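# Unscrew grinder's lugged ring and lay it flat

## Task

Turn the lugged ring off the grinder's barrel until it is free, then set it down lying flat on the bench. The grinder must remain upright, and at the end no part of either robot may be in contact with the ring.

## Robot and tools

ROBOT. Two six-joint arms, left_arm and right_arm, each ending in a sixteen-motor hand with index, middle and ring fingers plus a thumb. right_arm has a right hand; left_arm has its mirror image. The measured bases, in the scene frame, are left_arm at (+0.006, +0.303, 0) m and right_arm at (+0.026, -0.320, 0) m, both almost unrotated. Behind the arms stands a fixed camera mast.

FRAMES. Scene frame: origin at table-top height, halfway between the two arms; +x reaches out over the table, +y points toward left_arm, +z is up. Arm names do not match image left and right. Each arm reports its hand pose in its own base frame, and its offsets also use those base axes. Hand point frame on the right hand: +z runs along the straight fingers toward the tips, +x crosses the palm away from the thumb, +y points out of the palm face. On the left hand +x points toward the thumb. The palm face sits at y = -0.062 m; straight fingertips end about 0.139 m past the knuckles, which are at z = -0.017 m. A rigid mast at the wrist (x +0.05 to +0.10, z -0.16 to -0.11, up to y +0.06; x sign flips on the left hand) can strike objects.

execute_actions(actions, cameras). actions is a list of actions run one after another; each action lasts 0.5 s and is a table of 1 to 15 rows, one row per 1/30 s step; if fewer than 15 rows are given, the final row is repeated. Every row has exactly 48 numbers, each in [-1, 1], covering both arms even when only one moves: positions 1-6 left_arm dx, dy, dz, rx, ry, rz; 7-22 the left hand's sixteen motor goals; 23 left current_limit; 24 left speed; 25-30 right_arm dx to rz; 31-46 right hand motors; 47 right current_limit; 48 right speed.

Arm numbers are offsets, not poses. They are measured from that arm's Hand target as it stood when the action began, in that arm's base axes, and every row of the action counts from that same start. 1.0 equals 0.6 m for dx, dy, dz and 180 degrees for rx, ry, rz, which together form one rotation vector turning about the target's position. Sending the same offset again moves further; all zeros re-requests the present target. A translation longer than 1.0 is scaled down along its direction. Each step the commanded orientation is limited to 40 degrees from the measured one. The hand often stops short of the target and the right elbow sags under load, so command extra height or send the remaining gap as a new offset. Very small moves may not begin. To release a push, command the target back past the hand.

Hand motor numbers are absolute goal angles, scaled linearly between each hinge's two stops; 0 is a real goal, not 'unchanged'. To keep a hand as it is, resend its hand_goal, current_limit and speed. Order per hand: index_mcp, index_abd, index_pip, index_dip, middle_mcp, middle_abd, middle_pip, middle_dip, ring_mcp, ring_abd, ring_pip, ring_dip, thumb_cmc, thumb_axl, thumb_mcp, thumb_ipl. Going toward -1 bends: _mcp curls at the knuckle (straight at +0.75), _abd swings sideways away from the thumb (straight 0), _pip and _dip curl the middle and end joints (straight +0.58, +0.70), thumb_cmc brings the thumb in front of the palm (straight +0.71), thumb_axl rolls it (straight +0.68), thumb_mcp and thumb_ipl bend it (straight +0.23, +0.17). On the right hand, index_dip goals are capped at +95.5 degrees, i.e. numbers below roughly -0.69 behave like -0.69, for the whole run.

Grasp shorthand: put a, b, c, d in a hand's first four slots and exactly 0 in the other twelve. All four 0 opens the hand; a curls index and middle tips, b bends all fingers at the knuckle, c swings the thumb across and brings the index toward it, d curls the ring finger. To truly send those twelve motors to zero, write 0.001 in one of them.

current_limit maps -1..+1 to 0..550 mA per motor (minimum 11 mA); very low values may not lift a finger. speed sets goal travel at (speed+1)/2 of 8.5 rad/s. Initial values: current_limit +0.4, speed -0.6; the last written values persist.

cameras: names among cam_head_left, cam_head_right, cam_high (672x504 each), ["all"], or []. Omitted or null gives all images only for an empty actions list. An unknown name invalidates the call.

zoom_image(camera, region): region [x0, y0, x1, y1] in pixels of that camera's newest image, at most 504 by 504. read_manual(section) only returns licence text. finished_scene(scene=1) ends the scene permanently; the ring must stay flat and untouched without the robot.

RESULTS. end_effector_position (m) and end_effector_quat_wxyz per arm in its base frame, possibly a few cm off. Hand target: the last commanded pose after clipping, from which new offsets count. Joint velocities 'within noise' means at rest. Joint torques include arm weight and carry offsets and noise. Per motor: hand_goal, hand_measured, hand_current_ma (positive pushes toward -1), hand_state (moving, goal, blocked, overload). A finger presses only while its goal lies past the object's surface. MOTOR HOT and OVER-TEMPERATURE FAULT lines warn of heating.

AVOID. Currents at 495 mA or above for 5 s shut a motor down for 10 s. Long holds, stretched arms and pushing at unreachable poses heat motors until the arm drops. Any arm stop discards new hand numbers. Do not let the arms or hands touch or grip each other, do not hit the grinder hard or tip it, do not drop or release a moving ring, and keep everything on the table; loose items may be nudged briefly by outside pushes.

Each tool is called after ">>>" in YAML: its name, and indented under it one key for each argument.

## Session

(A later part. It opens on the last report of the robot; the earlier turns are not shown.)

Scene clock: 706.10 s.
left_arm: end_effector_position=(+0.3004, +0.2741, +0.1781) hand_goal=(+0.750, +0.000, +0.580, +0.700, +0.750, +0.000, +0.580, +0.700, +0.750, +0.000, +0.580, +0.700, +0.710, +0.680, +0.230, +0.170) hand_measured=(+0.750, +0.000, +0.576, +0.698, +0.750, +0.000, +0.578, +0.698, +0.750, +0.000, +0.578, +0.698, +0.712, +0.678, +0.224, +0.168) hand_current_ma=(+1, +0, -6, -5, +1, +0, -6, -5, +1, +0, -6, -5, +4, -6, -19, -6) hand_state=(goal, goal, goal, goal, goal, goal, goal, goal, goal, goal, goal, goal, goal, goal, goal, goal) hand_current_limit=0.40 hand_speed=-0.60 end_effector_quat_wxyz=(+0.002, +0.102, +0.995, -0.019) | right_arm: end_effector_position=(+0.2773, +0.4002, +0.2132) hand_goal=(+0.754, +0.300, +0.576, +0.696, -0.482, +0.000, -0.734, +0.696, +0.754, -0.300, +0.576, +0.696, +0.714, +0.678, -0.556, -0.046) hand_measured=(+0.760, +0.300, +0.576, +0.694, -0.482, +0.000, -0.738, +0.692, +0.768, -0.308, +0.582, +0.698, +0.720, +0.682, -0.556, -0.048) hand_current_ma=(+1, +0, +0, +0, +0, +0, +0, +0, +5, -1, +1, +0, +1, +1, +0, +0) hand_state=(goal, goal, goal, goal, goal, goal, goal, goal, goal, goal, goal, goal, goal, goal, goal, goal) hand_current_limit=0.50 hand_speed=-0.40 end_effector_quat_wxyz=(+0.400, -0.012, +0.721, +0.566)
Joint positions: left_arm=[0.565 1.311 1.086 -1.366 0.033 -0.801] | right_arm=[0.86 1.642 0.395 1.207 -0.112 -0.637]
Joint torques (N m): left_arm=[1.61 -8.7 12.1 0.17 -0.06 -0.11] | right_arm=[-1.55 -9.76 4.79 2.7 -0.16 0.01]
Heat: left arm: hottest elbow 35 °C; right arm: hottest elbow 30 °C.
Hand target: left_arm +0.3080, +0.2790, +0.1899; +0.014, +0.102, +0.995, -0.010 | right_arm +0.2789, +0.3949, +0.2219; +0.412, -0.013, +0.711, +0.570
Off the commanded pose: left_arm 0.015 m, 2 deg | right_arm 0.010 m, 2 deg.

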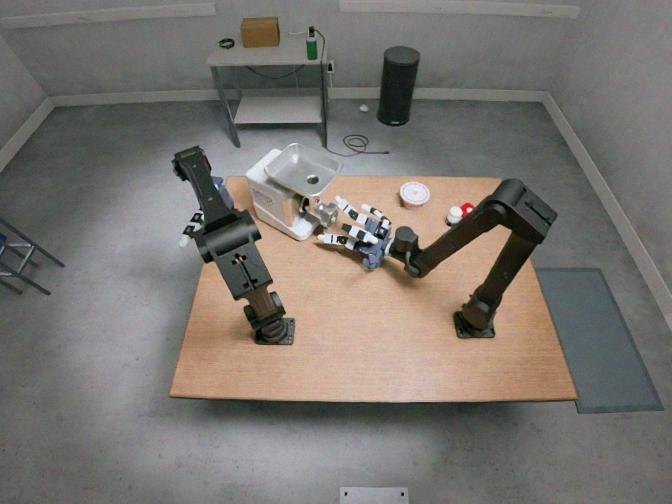

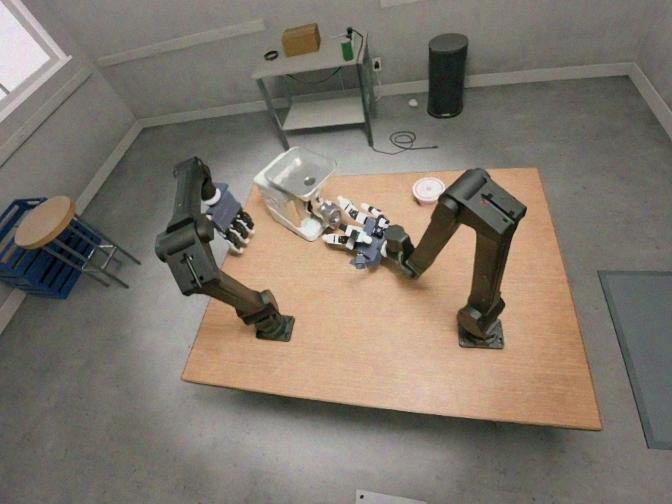

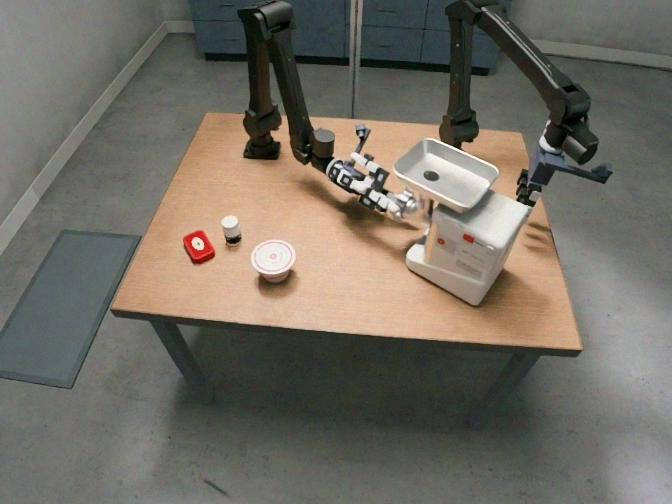

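>>> execute_actions:
  actions:
    - [[0,0,0,0,0,0,0,0,0,0,0,0,0,0,0,0,0,0,0,0,0,0,0.4,-0.6,0.0536,-0.0664,0.012,0.1027,0.1484,0,0.754,0.25,0.576,0.696,-0.483,0,-0.734,0.696,0.754,-0.25,0.576,0.696,0.714,0.678,-0.557,-0.046,0.5,-0.4]]
    - [[0,0,0,0,0,0,0,0,0,0,0,0,0,0,0,0,0,0,0,0,0,0,0.4,-0.6,0.0536,-0.0371,-0.0353,0.1027,0.1484,0,0.754,0.25,0.576,0.696,-0.483,0,-0.734,0.696,0.754,-0.25,0.576,0.696,0.714,0.678,-0.557,-0.046,0.5,-0.4]]
    - [[0,0,0,0,0,0,0,0,0,0,0,0,0,0,0,0,0,0,0,0,0,0,0.4,-0.6,0.0296,-0.0205,-0.0647,0.1027,0.1484,0,0.754,0.25,0.576,0.696,-0.483,0,-0.734,0.696,0.754,-0.25,0.576,0.696,0.714,0.678,-0.557,-0.046,0.5,-0.4]]
    - [[0,0,0,0,0,0,0,0,0,0,0,0,0,0,0,0,0,0,0,0,0,0,0.4,-0.6,-0.0036,0.0025,-0.0738,0.1027,0.1484,0,0.754,0.25,0.576,0.696,-0.483,0,-0.734,0.696,0.754,-0.25,0.576,0.696,0.714,0.678,-0.557,-0.046,0.5,-0.4]]
  cameras: ["all"]

>>> zoom_image:
  camera: "cam_high"
  region: [360, 160, 430, 230]

>>> zoom_image:
  camera: "cam_head_left"
  region: [310, 190, 370, 250]

>>> zoom_image:
  camera: "cam_head_right"
  region: [310, 190, 370, 250]

Scene clock: 717.40 s.
left_arm: end_effector_position=(+0.3004, +0.2741, +0.1781) hand_goal=(+0.750, +0.000, +0.580, +0.700, +0.750, +0.000, +0.580, +0.700, +0.750, +0.000, +0.580, +0.700, +0.710, +0.680, +0.230, +0.170) hand_measured=(+0.750, +0.000, +0.576, +0.698, +0.750, +0.000, +0.578, +0.698, +0.750, +0.000, +0.578, +0.698, +0.712, +0.678, +0.224, +0.168) hand_current_ma=(+1, +0, -6, -5, +1, +0, -6, -5, +1, +0, -6, -5, +4, -6, -19, -6) hand_state=(goal, goal, goal, goal, goal, goal, goal, goal, goal, goal, goal, goal, goal, goal, goal, goal) hand_current_limit=0.40 hand_speed=-0.60 end_effector_quat_wxyz=(+0.002, +0.102, +0.995, -0.019) | right_arm: end_effector_position=(+0.3587, +0.3254, +0.1220) hand_goal=(+0.754, +0.250, +0.576, +0.696, -0.482, +0.000, -0.734, +0.696, +0.754, -0.250, +0.576, +0.696, +0.714, +0.678, -0.556, -0.046) hand_measured=(+0.756, +0.252, +0.576, +0.694, -0.482, +0.000, -0.736, +0.694, +0.756, -0.248, +0.578, +0.698, +0.716, +0.680, -0.554, -0.048) hand_current_ma=(+0, +0, +0, +0, +0, +0, +0, +0, +0, +0, +0, +0, +0, +0, +0, +0) hand_state=(goal, goal, goal, goal, goal, goal, goal, goal, goal, goal, goal, goal, goal, goal, goal, goal) hand_current_limit=0.50 hand_speed=-0.40 end_effector_quat_wxyz=(-0.345, +0.631, +0.319, +0.617)
Joint positions: left_arm=[0.565 1.311 1.086 -1.366 0.033 -0.801] | right_arm=[0.873 1.585 0.359 1.225 -0.106 1.613]
Joint torques (N m): left_arm=[1.61 -8.7 12.11 0.17 -0.06 -0.11] | right_arm=[-0.67 -9.05 4.56 2.07 -0.15 -0.01]
Heat: left arm: hottest elbow 35 °C; right arm: hottest elbow 30 °C.
Hand target: left_arm +0.3080, +0.2790, +0.1899; +0.014, +0.102, +0.995, -0.010 | right_arm +0.3588, +0.3220, +0.1248; -0.348, +0.631, +0.314, +0.617
Off the commanded pose: left_arm 0.015 m, 2 deg | right_arm 0.004 m, 1 deg.

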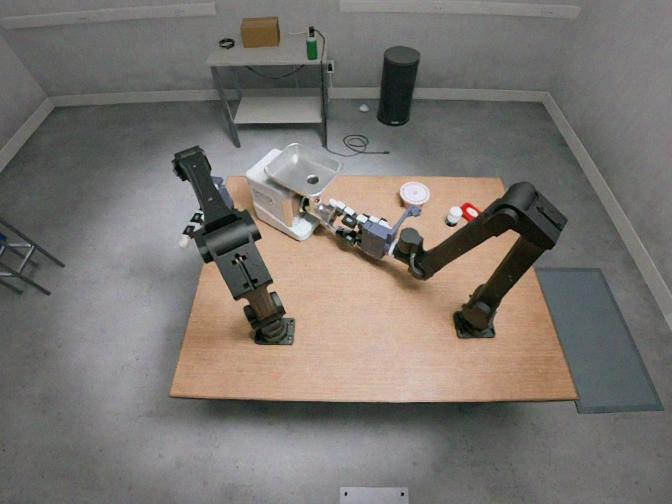

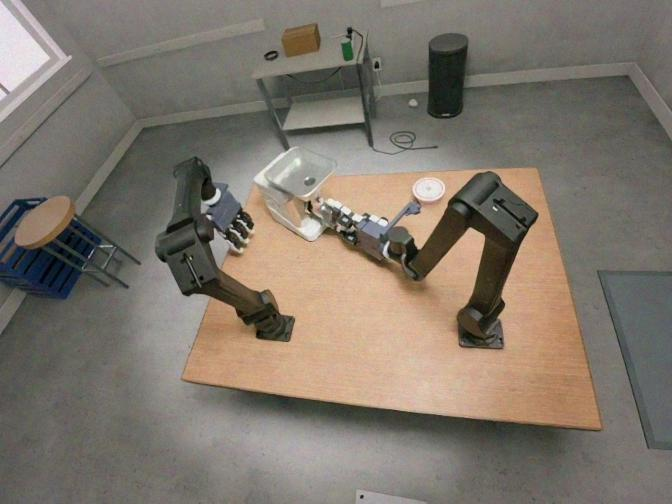

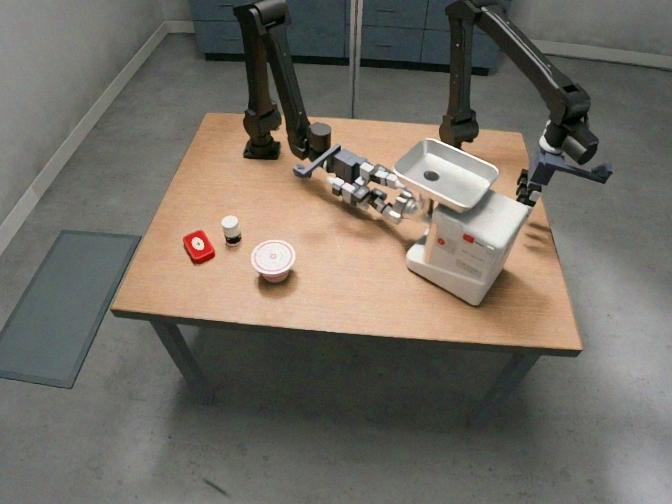

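Scaled by 7.200 from the camera's 672x504 image, which has a finer 960x720 frame.

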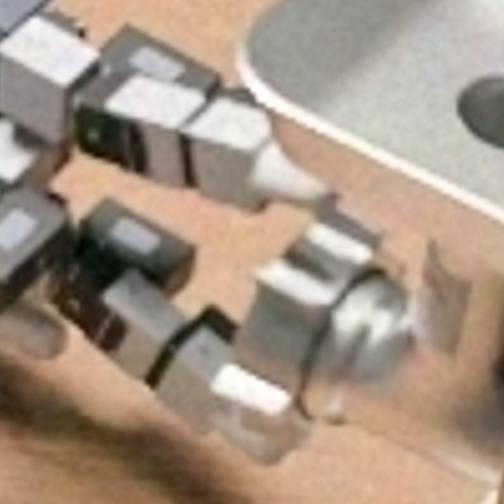

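Scaled by 8.400 from the camera's 672x504 image, which has a finer 960x720 frame.

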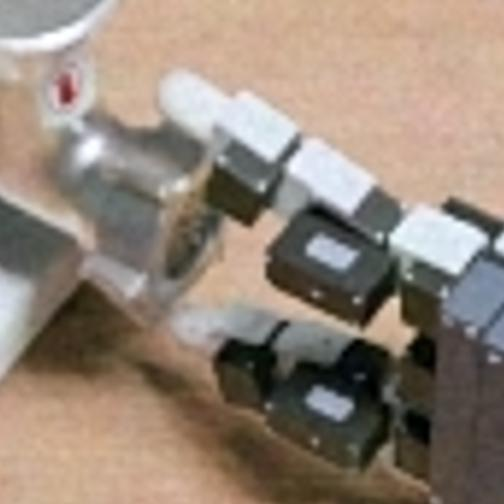

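Scaled by 8.400 from the camera's 672x504 image, which has a finer 960x720 frame.

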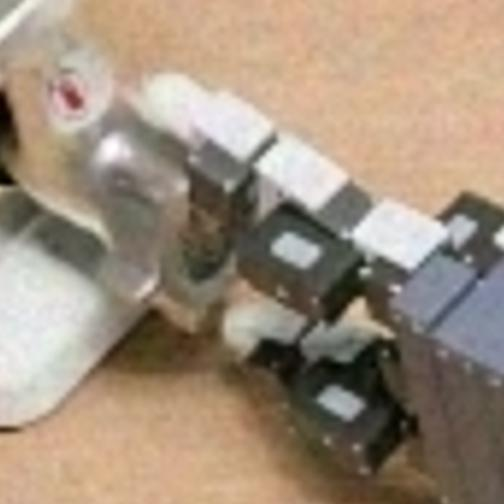

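>>> execute_actions:
  actions:
    - [[0,0,0,0,0,0,0,0,0,0,0,0,0,0,0,0,0,0,0,0,0,0,0.4,-0.6,0,0,0.004,0.0069,-0.0048,0,0.75,-0.15,0.576,0.696,-0.483,0,-0.734,0.696,0.76,0.15,0.576,0.696,0.714,0.678,-0.557,-0.046,0.75,-0.4]]
    - [[0,0,0,0,0,0,0,0,0,0,0,0,0,0,0,0,0,0,0,0,0,0,0.4,-0.6,0.0011,-0.0008,0.0345,-0.0474,-0.0685,0,0.7,-0.15,0.5,0.696,-0.483,0,-0.734,0.696,0.85,0.15,0.65,0.75,0.714,0.678,-0.557,-0.046,0.75,-0.4]]
    - [[0,0,0,0,0,0,0,0,0,0,0,0,0,0,0,0,0,0,0,0,0,0,0.4,-0.6,-0.0036,0.0025,0.0341,-0.0474,-0.0685,0,0.6,-0.15,0.5,0.696,-0.483,0,-0.734,0.696,0.95,0.15,0.65,0.75,0.714,0.678,-0.557,-0.046,0.75,-0.4]]
  cameras: ["all"]

>>> zoom_image:
  camera: "cam_high"
  region: [360, 160, 430, 230]

>>> zoom_image:
  camera: "cam_head_left"
  region: [310, 190, 370, 250]

Scene clock: 728.33 s.
left_arm: end_effector_position=(+0.3004, +0.2741, +0.1781) hand_goal=(+0.750, +0.000, +0.580, +0.700, +0.750, +0.000, +0.580, +0.700, +0.750, +0.000, +0.580, +0.700, +0.710, +0.680, +0.230, +0.170) hand_measured=(+0.750, +0.000, +0.576, +0.698, +0.750, +0.000, +0.578, +0.698, +0.750, +0.000, +0.578, +0.698, +0.712, +0.678, +0.224, +0.168) hand_current_ma=(+1, +0, -6, -5, +1, +0, -6, -5, +1, +0, -6, -5, +4, -6, -19, -6) hand_state=(goal, goal, goal, goal, goal, goal, goal, goal, goal, goal, goal, goal, goal, goal, goal, goal) hand_current_limit=0.40 hand_speed=-0.60 end_effector_quat_wxyz=(+0.002, +0.102, +0.995, -0.019) | right_arm: end_effector_position=(+0.3594, +0.3241, +0.1674) hand_goal=(+0.600, -0.150, +0.500, +0.696, -0.482, +0.000, -0.734, +0.696, +0.950, +0.150, +0.650, +0.750, +0.714, +0.678, -0.556, -0.046) hand_measured=(+0.598, -0.124, +0.492, +0.692, -0.482, +0.000, -0.736, +0.694, +0.954, +0.152, +0.656, +0.754, +0.716, +0.680, -0.554, -0.046) hand_current_ma=(+0, +10, -2, -1, +0, +0, +0, +0, +1, +0, +1, +0, +0, +0, +0, +0) hand_state=(goal, blocked, goal, goal, goal, goal, goal, goal, goal, goal, goal, goal, goal, goal, goal, goal) hand_current_limit=0.75 hand_speed=-0.40 end_effector_quat_wxyz=(-0.184, +0.528, +0.465, +0.686)
Joint positions: left_arm=[0.565 1.311 1.086 -1.366 0.033 -0.801] | right_arm=[0.873 1.588 0.356 1.242 -0.111 1.112]
Joint torques (N m): left_arm=[1.61 -8.7 12.1 0.18 -0.06 -0.11] | right_arm=[-0.15 -7.24 4.57 2.93 -0.3 -0.15]
Heat: left arm: hottest elbow 35 °C; right arm: hottest elbow 29 °C.
Hand target: left_arm +0.3080, +0.2790, +0.1899; +0.014, +0.102, +0.995, -0.010 | right_arm +0.3573, +0.3230, +0.1682; -0.183, +0.521, +0.467, +0.691
Off the commanded pose: left_arm 0.015 m, 2 deg | right_arm 0.003 m, 1 deg.

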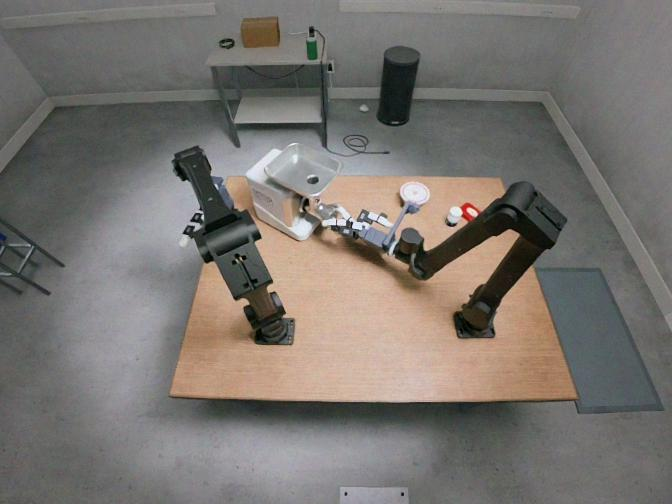

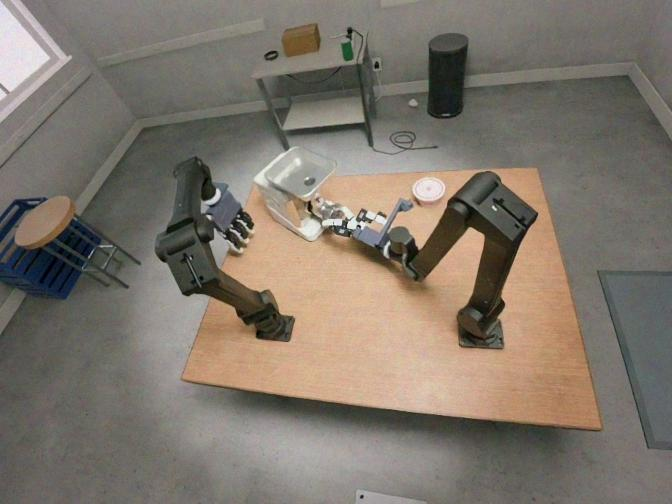

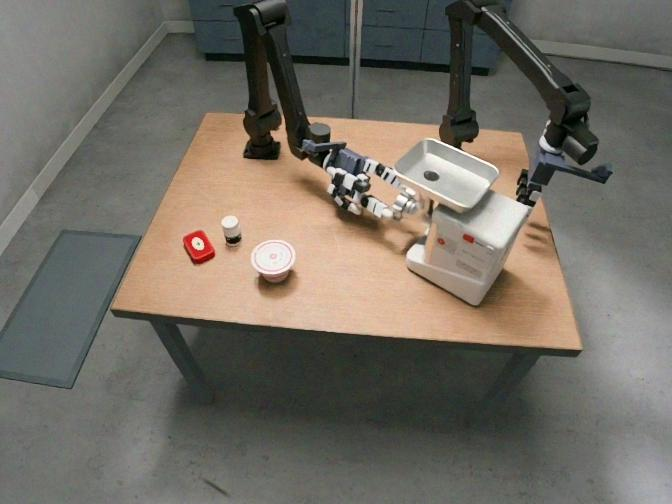

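Scaled by 7.200 from the camera's 672x504 image, which has a finer 960x720 frame.

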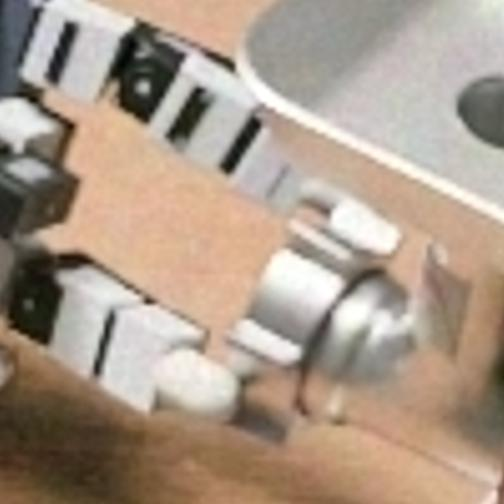

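Scaled by 8.400 from the camera's 672x504 image, which has a finer 960x720 frame.

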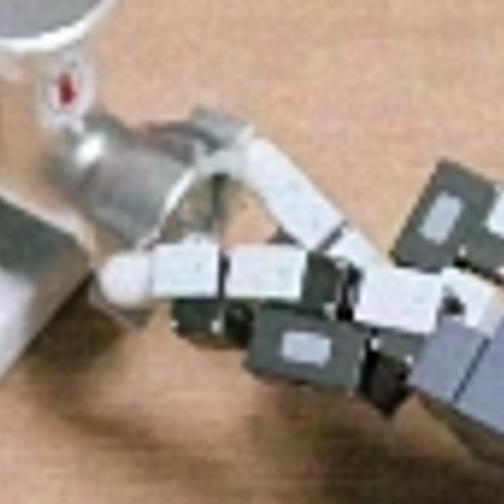

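>>> execute_actions:
  actions:
    - [[0,0,0,0,0,0,0,0,0,0,0,0,0,0,0,0,0,0,0,0,0,0,0.4,-0.6,-0.0241,0.0167,0.0617,-0.0948,-0.137,0,0.68,-0.06,0.54,0.696,-0.483,0,-0.734,0.696,0.86,0.06,0.6,0.7,0.714,0.678,-0.557,-0.046,0.75,-0.6]]
    - [[0,0,0,0,0,0,0,0,0,0,0,0,0,0,0,0,0,0,0,0,0,0,0.4,-0.6,-0.0462,0.032,0.039,-0.0948,-0.137,0,0.74,-0.03,0.576,0.696,-0.483,0,-0.734,0.696,0.77,0.03,0.576,0.696,0.714,0.678,-0.557,-0.046,0.75,-0.6]]
  cameras: ["all"]

>>> zoom_image:
  camera: "cam_high"
  region: [360, 160, 430, 230]

>>> zoom_image:
  camera: "cam_head_left"
  region: [310, 190, 370, 250]

>>> zoom_image:
  camera: "cam_head_right"
  region: [310, 190, 370, 250]

Scene clock: 739.10 s.
left_arm: end_effector_position=(+0.3004, +0.2741, +0.1781) hand_goal=(+0.750, +0.000, +0.580, +0.700, +0.750, +0.000, +0.580, +0.700, +0.750, +0.000, +0.580, +0.700, +0.710, +0.680, +0.230, +0.170) hand_measured=(+0.750, +0.000, +0.576, +0.698, +0.750, +0.000, +0.578, +0.698, +0.750, +0.000, +0.578, +0.698, +0.712, +0.678, +0.224, +0.168) hand_current_ma=(+1, +0, -6, -5, +1, +0, -6, -5, +1, +0, -6, -5, +4, -6, -19, -6) hand_state=(goal, goal, goal, goal, goal, goal, goal, goal, goal, goal, goal, goal, goal, goal, goal, goal) hand_current_limit=0.40 hand_speed=-0.60 end_effector_quat_wxyz=(+0.002, +0.102, +0.995, -0.019) | right_arm: end_effector_position=(+0.3146, +0.3523, +0.2314) hand_goal=(+0.740, -0.030, +0.576, +0.696, -0.482, +0.000, -0.734, +0.696, +0.770, +0.030, +0.576, +0.696, +0.714, +0.678, -0.556, -0.046) hand_measured=(+0.742, +0.014, +0.572, +0.692, -0.482, +0.000, -0.736, +0.694, +0.794, +0.000, +0.586, +0.700, +0.720, +0.682, -0.554, -0.046) hand_current_ma=(+0, +28, +0, +0, +0, +0, +0, +0, +12, -13, +2, +1, +1, +1, +0, +0) hand_state=(goal, blocked, goal, goal, goal, goal, goal, goal, blocked, blocked, goal, goal, goal, goal, goal, goal) hand_current_limit=0.75 hand_speed=-0.60 end_effector_quat_wxyz=(+0.180, +0.222, +0.670, +0.685)
Joint positions: left_arm=[0.565 1.311 1.086 -1.366 0.033 -0.801] | right_arm=[0.848 1.59 0.354 1.239 -0.145 0.063]
Joint torques (N m): left_arm=[1.61 -8.7 12.1 0.17 -0.06 -0.11] | right_arm=[-0.91 -8.18 4.97 1.69 -0.37 -0.1]
Heat: left arm: hottest elbow 35 °C; right arm: hottest elbow 29 °C.
Hand target: left_arm +0.3080, +0.2790, +0.1899; +0.014, +0.102, +0.995, -0.010 | right_arm +0.3152, +0.3523, +0.2289; +0.181, +0.219, +0.676, +0.680
Off the commanded pose: left_arm 0.015 m, 2 deg | right_arm 0.003 m, 1 deg.

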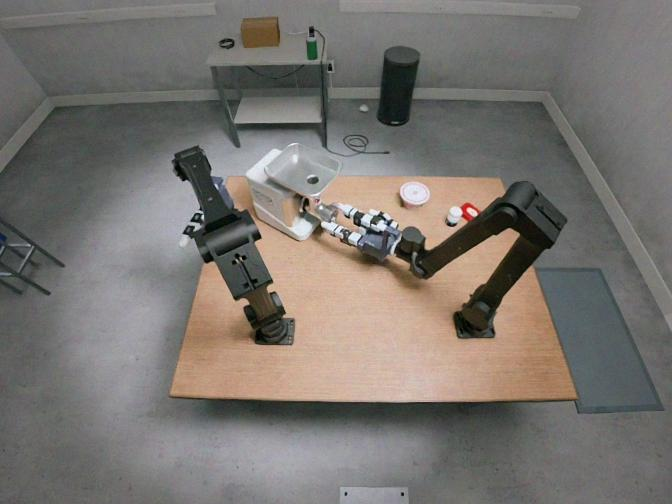

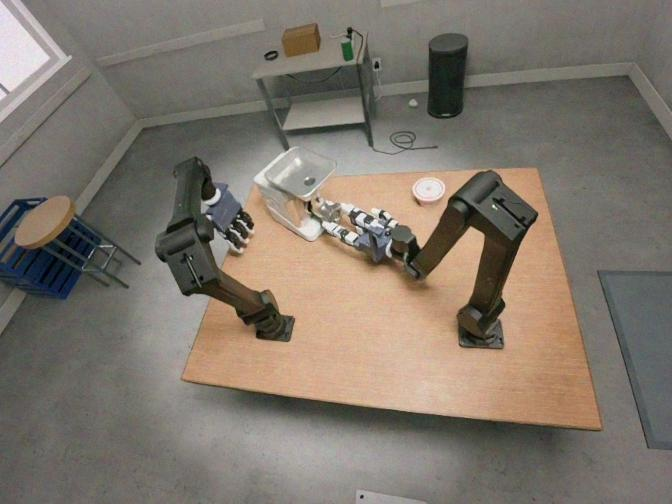

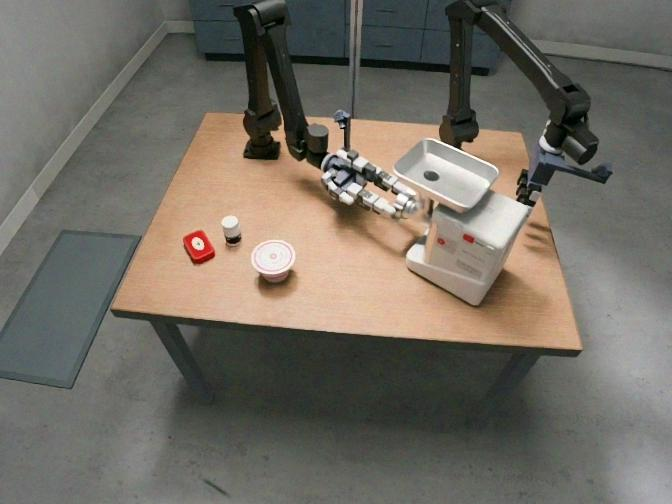

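Scaled by 7.200 from the camera's 672x504 image, which has a finer 960x720 frame.

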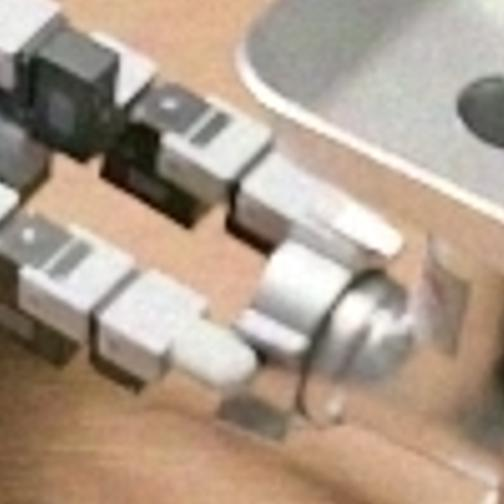

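Scaled by 8.400 from the camera's 672x504 image, which has a finer 960x720 frame.

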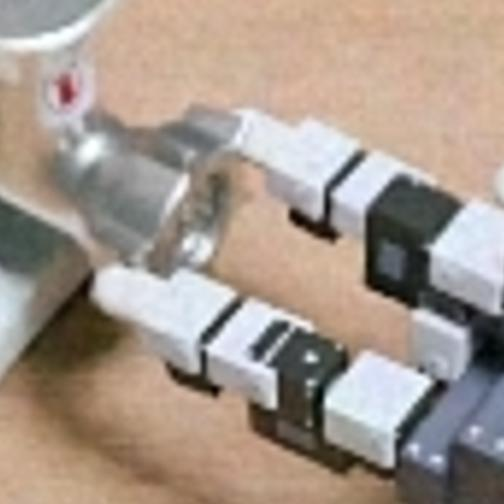

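Scaled by 8.400 from the camera's 672x504 image, which has a finer 960x720 frame.

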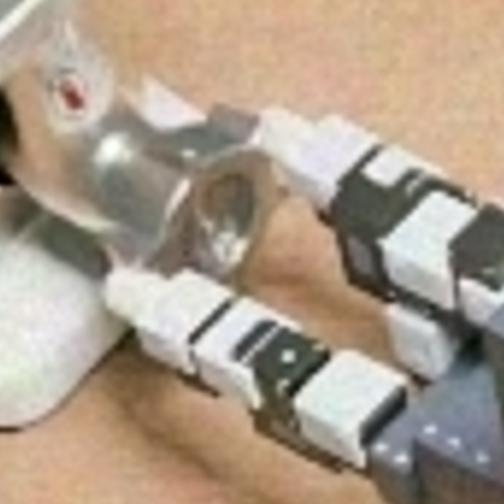

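>>> execute_actions:
  actions:
    - [[0,0,0,0,0,0,0,0,0,0,0,0,0,0,0,0,0,0,0,0,0,0,0.4,-0.6,-0.0562,0.0389,0.0055,-0.0948,-0.137,0,0.74,-0.05,0.576,0.696,-0.483,0,-0.734,0.696,0.77,0.05,0.576,0.696,0.714,0.678,-0.557,-0.046,0.75,-0.6]]
    - [[0,0,0,0,0,0,0,0,0,0,0,0,0,0,0,0,0,0,0,0,0,0,0.4,-0.6,-0.0507,0.0351,-0.0293,-0.0948,-0.137,0,0.74,-0.05,0.576,0.696,-0.483,0,-0.734,0.696,0.77,0.05,0.576,0.696,0.714,0.678,-0.557,-0.046,0.75,-0.6]]
    - [[0,0,0,0,0,0,0,0,0,0,0,0,0,0,0,0,0,0,0,0,0,0,0.4,-0.6,-0.0321,0.0222,-0.0562,-0.0948,-0.137,0,0.74,-0.05,0.576,0.696,-0.483,0,-0.734,0.696,0.77,0.05,0.576,0.696,0.714,0.678,-0.557,-0.046,0.75,-0.6]]
  cameras: ["all"]

>>> zoom_image:
  camera: "cam_high"
  region: [360, 160, 430, 230]

>>> zoom_image:
  camera: "cam_head_left"
  region: [310, 190, 370, 250]

>>> zoom_image:
  camera: "cam_head_right"
  region: [310, 190, 370, 250]

Scene clock: 746.37 s.
left_arm: end_effector_position=(+0.3004, +0.2741, +0.1781) hand_goal=(+0.750, +0.000, +0.580, +0.700, +0.750, +0.000, +0.580, +0.700, +0.750, +0.000, +0.580, +0.700, +0.710, +0.680, +0.230, +0.170) hand_measured=(+0.750, +0.000, +0.576, +0.698, +0.750, +0.000, +0.578, +0.698, +0.750, +0.000, +0.578, +0.698, +0.712, +0.678, +0.224, +0.168) hand_current_ma=(+1, +0, -6, -5, +1, +0, -6, -5, +1, +0, -6, -5, +4, -6, -19, -6) hand_state=(goal, goal, goal, goal, goal, goal, goal, goal, goal, goal, goal, goal, goal, goal, goal, goal) hand_current_limit=0.40 hand_speed=-0.60 end_effector_quat_wxyz=(+0.002, +0.102, +0.995, -0.019) | right_arm: end_effector_position=(+0.2281, +0.4100, +0.1776) hand_goal=(+0.740, -0.050, +0.576, +0.696, -0.482, +0.000, -0.734, +0.696, +0.770, +0.050, +0.576, +0.696, +0.714, +0.678, -0.556, -0.046) hand_measured=(+0.732, +0.014, +0.570, +0.694, -0.482, +0.000, -0.736, +0.694, +0.758, -0.002, +0.568, +0.694, +0.720, +0.680, -0.558, -0.046) hand_current_ma=(-2, +57, -1, +0, +0, +0, +0, +0, -3, -38, -1, +0, +1, +0, +0, +0) hand_state=(goal, blocked, goal, goal, goal, goal, goal, goal, goal, blocked, goal, goal, goal, goal, goal, goal) hand_current_limit=0.75 hand_speed=-0.60 end_effector_quat_wxyz=(+0.604, -0.314, +0.647, +0.344)
Joint positions: left_arm=[0.565 1.311 1.086 -1.366 0.033 -0.801] | right_arm=[0.836 1.535 0.354 1.147 -0.135 -1.509]
Joint torques (N m): left_arm=[1.61 -8.7 12.1 0.17 -0.06 -0.11] | right_arm=[-0.79 -8.76 5.76 1.69 0.36 0.04]
Heat: left arm: hottest elbow 35 °C; right arm: hottest elbow 29 °C.
Hand target: left_arm +0.3080, +0.2790, +0.1899; +0.014, +0.102, +0.995, -0.010 | right_arm +0.2318, +0.4100, +0.1808; +0.609, -0.313, +0.646, +0.336
Off the commanded pose: left_arm 0.015 m, 2 deg | right_arm 0.005 m, 1 deg.

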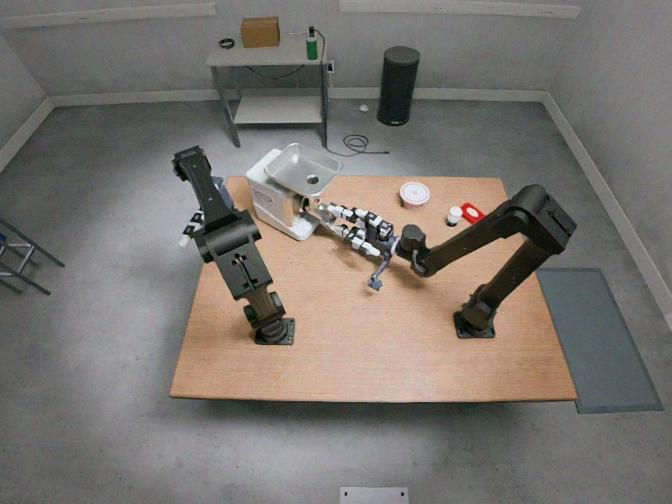

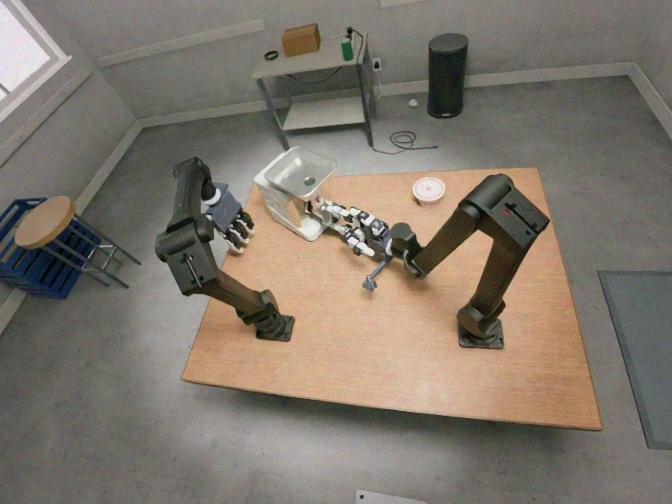

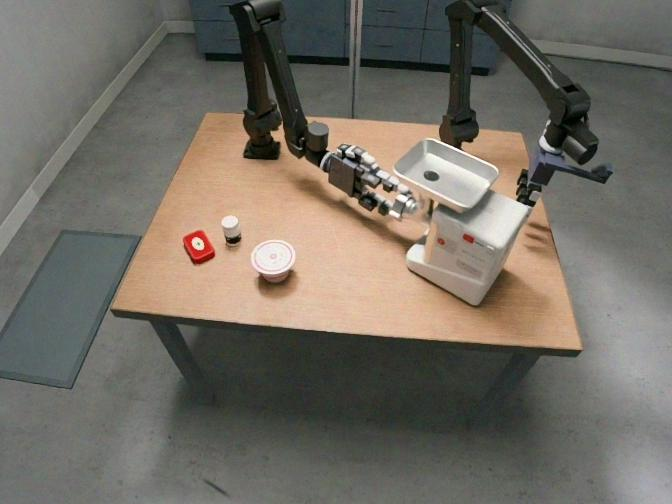

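Scaled by 7.200 from the camera's 672x504 image, which has a finer 960x720 frame.

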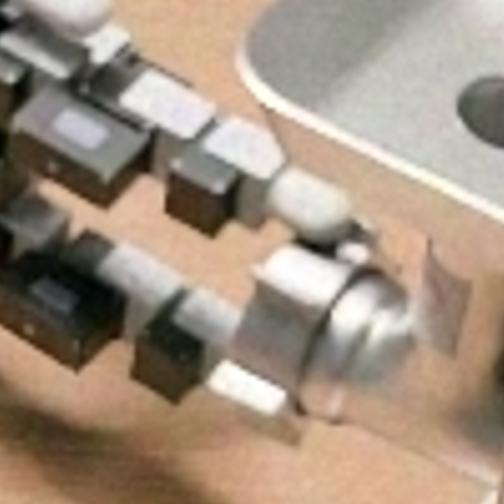

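Scaled by 8.400 from the camera's 672x504 image, which has a finer 960x720 frame.

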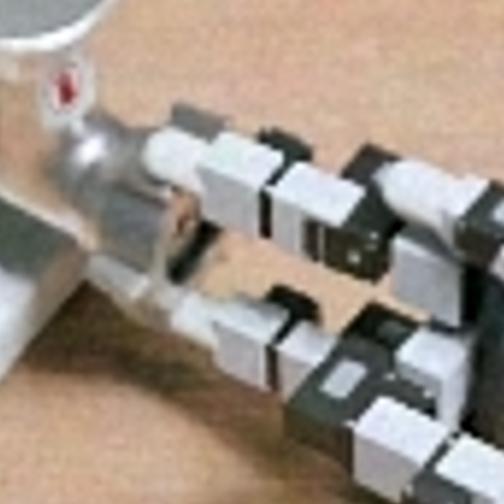

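Scaled by 8.400 from the camera's 672x504 image, which has a finer 960x720 frame.

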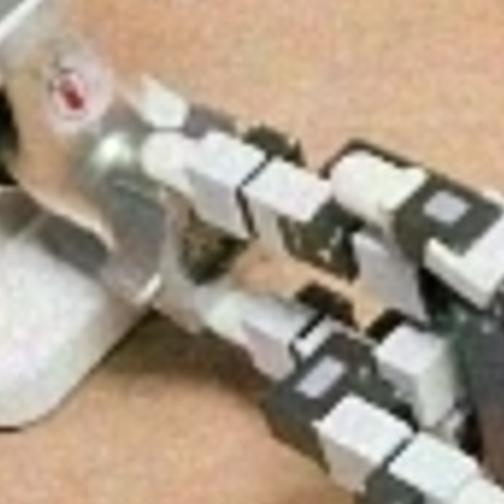

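>>> execute_actions:
  actions:
    - [[0,0,0,0,0,0,0,0,0,0,0,0,0,0,0,0,0,0,0,0,0,0,0.4,-0.6,0,0,0,0,0,0,0.754,0.25,0.576,0.696,-0.483,0,-0.734,0.696,0.754,-0.25,0.576,0.696,0.714,0.678,-0.557,-0.046,0.5,-0.4]]
    - [[0,0,0,0,0,0,0,0,0,0,0,0,0,0,0,0,0,0,0,0,0,0,0.4,-0.6,0.0478,-0.033,0.0578,0.1138,0.1644,0,0.754,0.25,0.576,0.696,-0.483,0,-0.734,0.696,0.754,-0.25,0.576,0.696,0.714,0.678,-0.557,-0.046,0.5,-0.4]]
    - [[0,0,0,0,0,0,0,0,0,0,0,0,0,0,0,0,0,0,0,0,0,0,0.4,-0.6,0.0644,-0.0446,0.0232,0.1138,0.1644,0,0.754,0.25,0.576,0.696,-0.483,0,-0.734,0.696,0.754,-0.25,0.576,0.696,0.714,0.678,-0.557,-0.046,0.5,-0.4]]
    - [[0,0,0,0,0,0,0,0,0,0,0,0,0,0,0,0,0,0,0,0,0,0,0.4,-0.6,0.0633,-0.0438,-0.0273,0.1138,0.1644,0,0.754,0.25,0.576,0.696,-0.483,0,-0.734,0.696,0.754,-0.25,0.576,0.696,0.714,0.678,-0.557,-0.046,0.5,-0.4]]
    - [[0,0,0,0,0,0,0,0,0,0,0,0,0,0,0,0,0,0,0,0,0,0,0.4,-0.6,0.038,-0.0263,-0.0675,0.1138,0.1644,0,0.754,0.25,0.576,0.696,-0.483,0,-0.734,0.696,0.754,-0.25,0.576,0.696,0.714,0.678,-0.557,-0.046,0.5,-0.4]]
    - [[0,0,0,0,0,0,0,0,0,0,0,0,0,0,0,0,0,0,0,0,0,0,0.4,-0.6,-0.0019,0.0013,-0.0818,0.1138,0.1644,0,0.754,0.25,0.576,0.696,-0.483,0,-0.734,0.696,0.754,-0.25,0.576,0.696,0.714,0.678,-0.557,-0.046,0.5,-0.4]]
  cameras: ["all"]

>>> zoom_image:
  camera: "cam_high"
  region: [360, 160, 430, 230]

>>> zoom_image:
  camera: "cam_head_left"
  region: [310, 190, 370, 250]

>>> zoom_image:
  camera: "cam_head_right"
  region: [310, 190, 370, 250]

Scene clock: 764.17 s.
left_arm: end_effector_position=(+0.3004, +0.2741, +0.1781) hand_goal=(+0.750, +0.000, +0.580, +0.700, +0.750, +0.000, +0.580, +0.700, +0.750, +0.000, +0.580, +0.700, +0.710, +0.680, +0.230, +0.170) hand_measured=(+0.750, +0.000, +0.576, +0.698, +0.750, +0.000, +0.578, +0.698, +0.750, +0.000, +0.578, +0.698, +0.712, +0.678, +0.224, +0.168) hand_current_ma=(+1, +0, -6, -5, +1, +0, -6, -5, +1, +0, -6, -5, +4, -6, -19, -6) hand_state=(goal, goal, goal, goal, goal, goal, goal, goal, goal, goal, goal, goal, goal, goal, goal, goal) hand_current_limit=0.40 hand_speed=-0.60 end_effector_quat_wxyz=(+0.002, +0.102, +0.995, -0.019) | right_arm: end_effector_position=(+0.3563, +0.3251, +0.1185) hand_goal=(+0.754, +0.250, +0.576, +0.696, -0.482, +0.000, -0.734, +0.696, +0.754, -0.250, +0.576, +0.696, +0.714, +0.678, -0.556, -0.046) hand_measured=(+0.756, +0.252, +0.576, +0.694, -0.482, +0.000, -0.736, +0.694, +0.756, -0.248, +0.578, +0.694, +0.716, +0.680, -0.554, -0.046) hand_current_ma=(+0, +0, +0, +0, +0, +0, +0, +0, +0, +0, +0, +0, +0, +0, +0, +0) hand_state=(goal, goal, goal, goal, goal, goal, goal, goal, goal, goal, goal, goal, goal, goal, goal, goal) hand_current_limit=0.50 hand_speed=-0.40 end_effector_quat_wxyz=(-0.348, +0.628, +0.318, +0.619)
Joint positions: left_arm=[0.565 1.311 1.086 -1.366 0.033 -0.801] | right_arm=[0.877 1.61 0.352 1.267 -0.104 1.616]
Joint torques (N m): left_arm=[1.61 -8.7 12.11 0.17 -0.06 -0.11] | right_arm=[-1.32 -8.18 4.71 2.85 -0.12 -0.02]
Heat: left arm: hottest elbow 36 °C; right arm: hottest elbow 29 °C.
Hand target: left_arm +0.3080, +0.2790, +0.1899; +0.014, +0.102, +0.995, -0.010 | right_arm +0.3586, +0.3222, +0.1234; -0.353, +0.623, +0.310, +0.626
Off the commanded pose: left_arm 0.015 m, 2 deg | right_arm 0.006 m, 1 deg.

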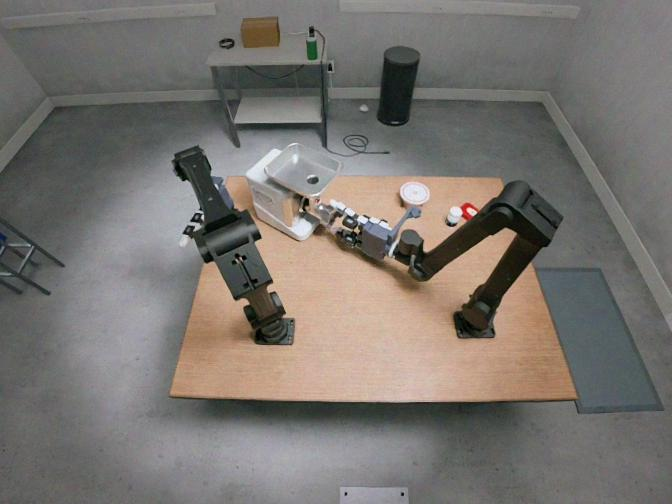

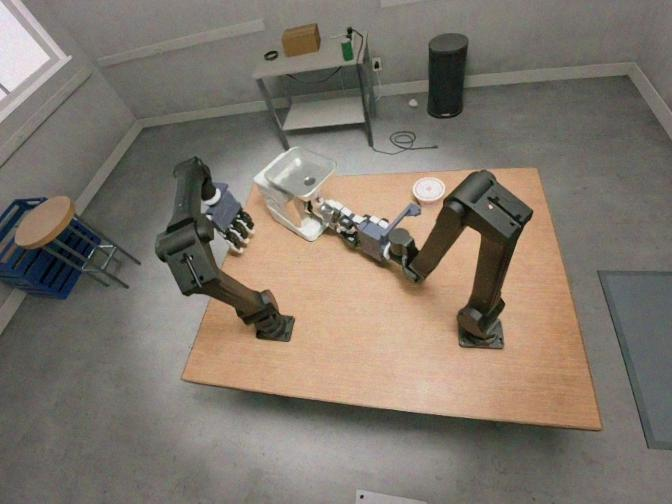

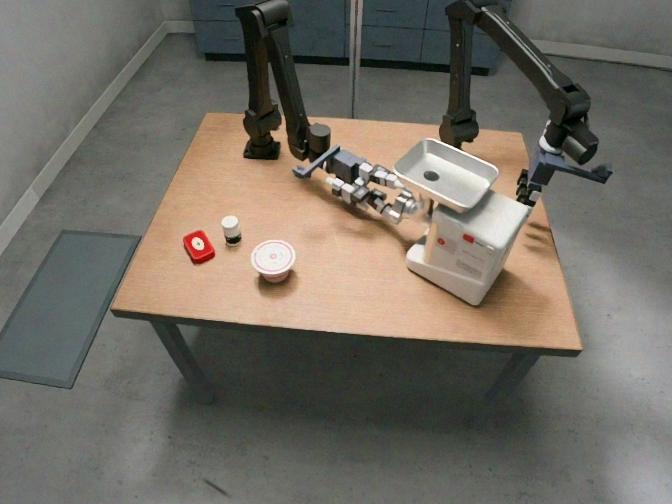

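Scaled by 7.200 from the camera's 672x504 image, which has a finer 960x720 frame.

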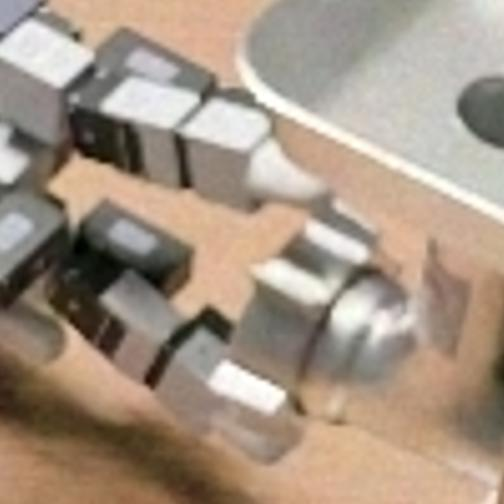

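Scaled by 8.400 from the camera's 672x504 image, which has a finer 960x720 frame.

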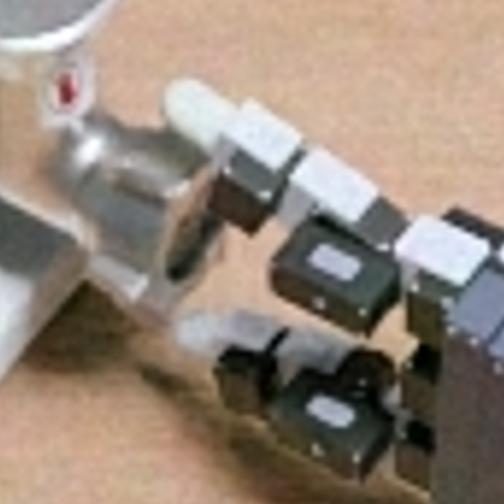

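Scaled by 8.400 from the camera's 672x504 image, which has a finer 960x720 frame.

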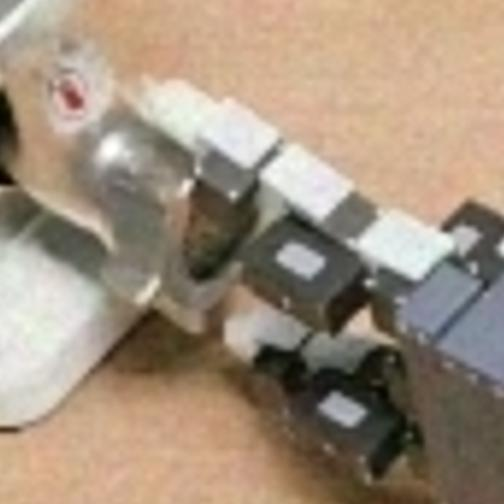

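>>> execute_actions:
  actions:
    - [[0,0,0,0,0,0,0,0,0,0,0,0,0,0,0,0,0,0,0,0,0,0,0.4,-0.6,0.003,-0.002,0.005,0.0069,-0.0048,0,0.75,-0.06,0.576,0.696,-0.483,0,-0.734,0.696,0.76,0.06,0.576,0.696,0.714,0.678,-0.557,-0.046,0.75,-0.4]]
    - [[0,0,0,0,0,0,0,0,0,0,0,0,0,0,0,0,0,0,0,0,0,0,0.4,-0.6,0.0019,-0.0013,0.0818,-0.1138,-0.1644,0,0.74,-0.06,0.576,0.696,-0.483,0,-0.734,0.696,0.77,0.06,0.576,0.696,0.714,0.678,-0.557,-0.046,0.75,-0.4]]
    - [[0,0,0,0,0,0,0,0,0,0,0,0,0,0,0,0,0,0,0,0,0,0,0.4,-0.6,-0.038,0.0263,0.0675,-0.1138,-0.1644,0,0.74,-0.06,0.576,0.696,-0.483,0,-0.734,0.696,0.77,0.06,0.576,0.696,0.714,0.678,-0.557,-0.046,0.75,-0.4]]
    - [[0,0,0,0,0,0,0,0,0,0,0,0,0,0,0,0,0,0,0,0,0,0,0.4,-0.6,-0.0633,0.0438,0.0273,-0.1138,-0.1644,0,0.74,-0.06,0.576,0.696,-0.483,0,-0.734,0.696,0.77,0.06,0.576,0.696,0.714,0.678,-0.557,-0.046,0.75,-0.4]]
    - [[0,0,0,0,0,0,0,0,0,0,0,0,0,0,0,0,0,0,0,0,0,0,0.4,-0.6,-0.0644,0.0446,-0.0232,-0.1138,-0.1644,0,0.74,-0.06,0.576,0.696,-0.483,0,-0.734,0.696,0.77,0.06,0.576,0.696,0.714,0.678,-0.557,-0.046,0.75,-0.4]]
    - [[0,0,0,0,0,0,0,0,0,0,0,0,0,0,0,0,0,0,0,0,0,0,0.4,-0.6,-0.041,0.0283,-0.0645,-0.1138,-0.1644,0,0.74,-0.06,0.576,0.696,-0.483,0,-0.734,0.696,0.77,0.06,0.576,0.696,0.714,0.678,-0.557,-0.046,0.75,-0.4]]
  cameras: ["all"]

>>> zoom_image:
  camera: "cam_high"
  region: [360, 160, 430, 230]

>>> zoom_image:
  camera: "cam_head_left"
  region: [310, 190, 370, 250]

>>> zoom_image:
  camera: "cam_head_right"
  region: [310, 190, 370, 250]

Scene clock: 773.27 s.
left_arm: end_effector_position=(+0.3004, +0.2741, +0.1781) hand_goal=(+0.750, +0.000, +0.580, +0.700, +0.750, +0.000, +0.580, +0.700, +0.750, +0.000, +0.580, +0.700, +0.710, +0.680, +0.230, +0.170) hand_measured=(+0.750, +0.000, +0.576, +0.698, +0.750, +0.000, +0.578, +0.698, +0.750, +0.000, +0.578, +0.698, +0.712, +0.678, +0.224, +0.168) hand_current_ma=(+1, +0, -6, -5, +1, +0, -6, -5, +1, +0, -6, -5, +4, -6, -19, -6) hand_state=(goal, goal, goal, goal, goal, goal, goal, goal, goal, goal, goal, goal, goal, goal, goal, goal) hand_current_limit=0.40 hand_speed=-0.60 end_effector_quat_wxyz=(+0.002, +0.102, +0.995, -0.019) | right_arm: end_effector_position=(+0.2356, +0.4016, +0.1780) hand_goal=(+0.740, -0.060, +0.576, +0.696, -0.482, +0.000, -0.734, +0.696, +0.770, +0.060, +0.576, +0.696, +0.714, +0.678, -0.556, -0.046) hand_measured=(+0.734, +0.030, +0.572, +0.696, -0.482, +0.000, -0.736, +0.694, +0.764, +0.006, +0.570, +0.694, +0.720, +0.680, -0.558, -0.046) hand_current_ma=(-1, +107, +0, +0, +0, +0, +0, +0, -1, -41, -1, +0, +1, +0, +0, +0) hand_state=(goal, blocked, goal, goal, goal, goal, goal, goal, goal, blocked, goal, goal, goal, goal, goal, goal) hand_current_limit=0.75 hand_speed=-0.40 end_effector_quat_wxyz=(+0.599, -0.314, +0.655, +0.338)
Joint positions: left_arm=[0.565 1.311 1.086 -1.366 0.033 -0.801] | right_arm=[0.804 1.505 0.35 1.099 -0.156 -1.512]
Joint torques (N m): left_arm=[1.55 -8.7 12.11 0.18 -0.07 -0.11] | right_arm=[-0.09 -8.06 6.94 1.35 0.24 0.05]
Heat: left arm: hottest elbow 36 °C; right arm: hottest elbow 29 °C.
Hand target: left_arm +0.3080, +0.2790, +0.1899; +0.014, +0.102, +0.995, -0.010 | right_arm +0.2376, +0.4060, +0.1797; +0.601, -0.318, +0.654, +0.332
Off the commanded pose: left_arm 0.015 m, 2 deg | right_arm 0.005 m, 1 deg.

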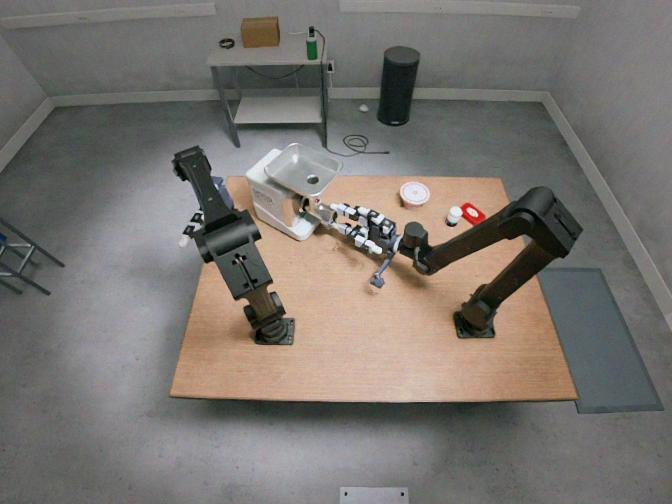

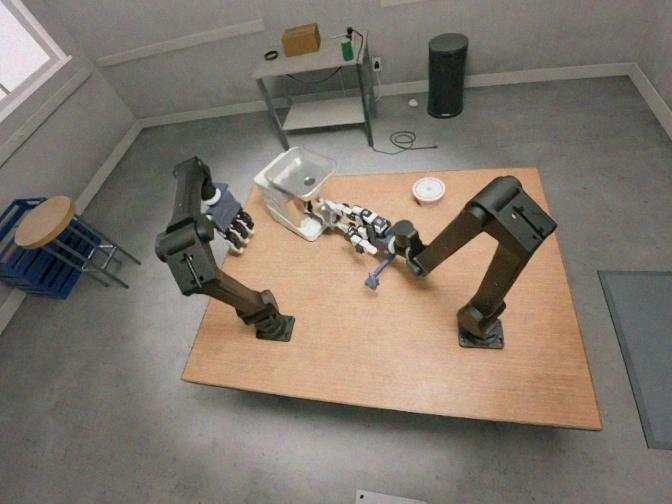

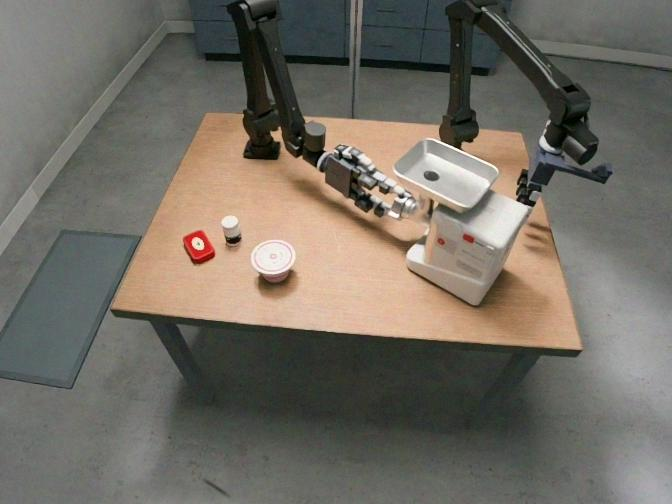

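Scaled by 7.200 from the camera's 672x504 image, which has a finer 960x720 frame.

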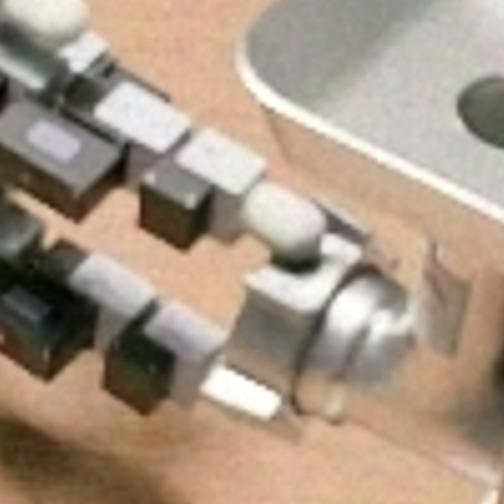

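Scaled by 8.400 from the camera's 672x504 image, which has a finer 960x720 frame.

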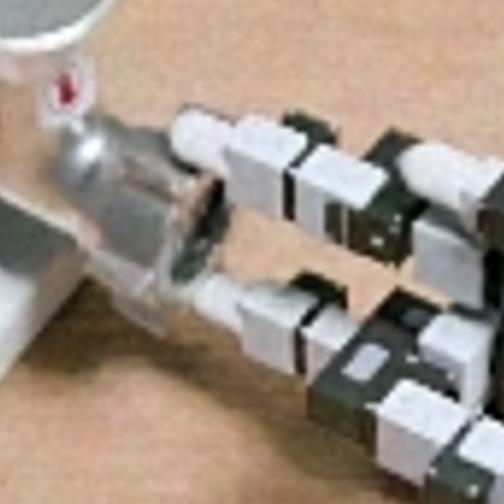

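Scaled by 8.400 from the camera's 672x504 image, which has a finer 960x720 frame.

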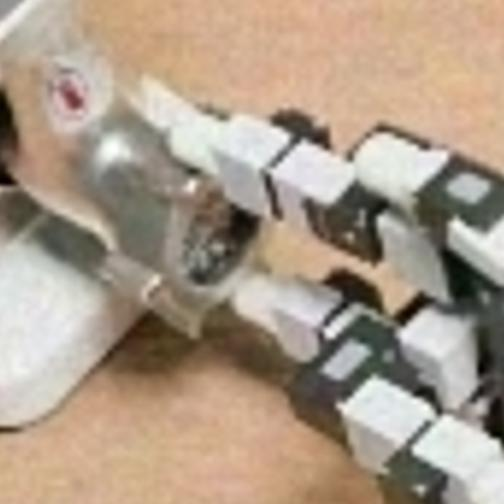

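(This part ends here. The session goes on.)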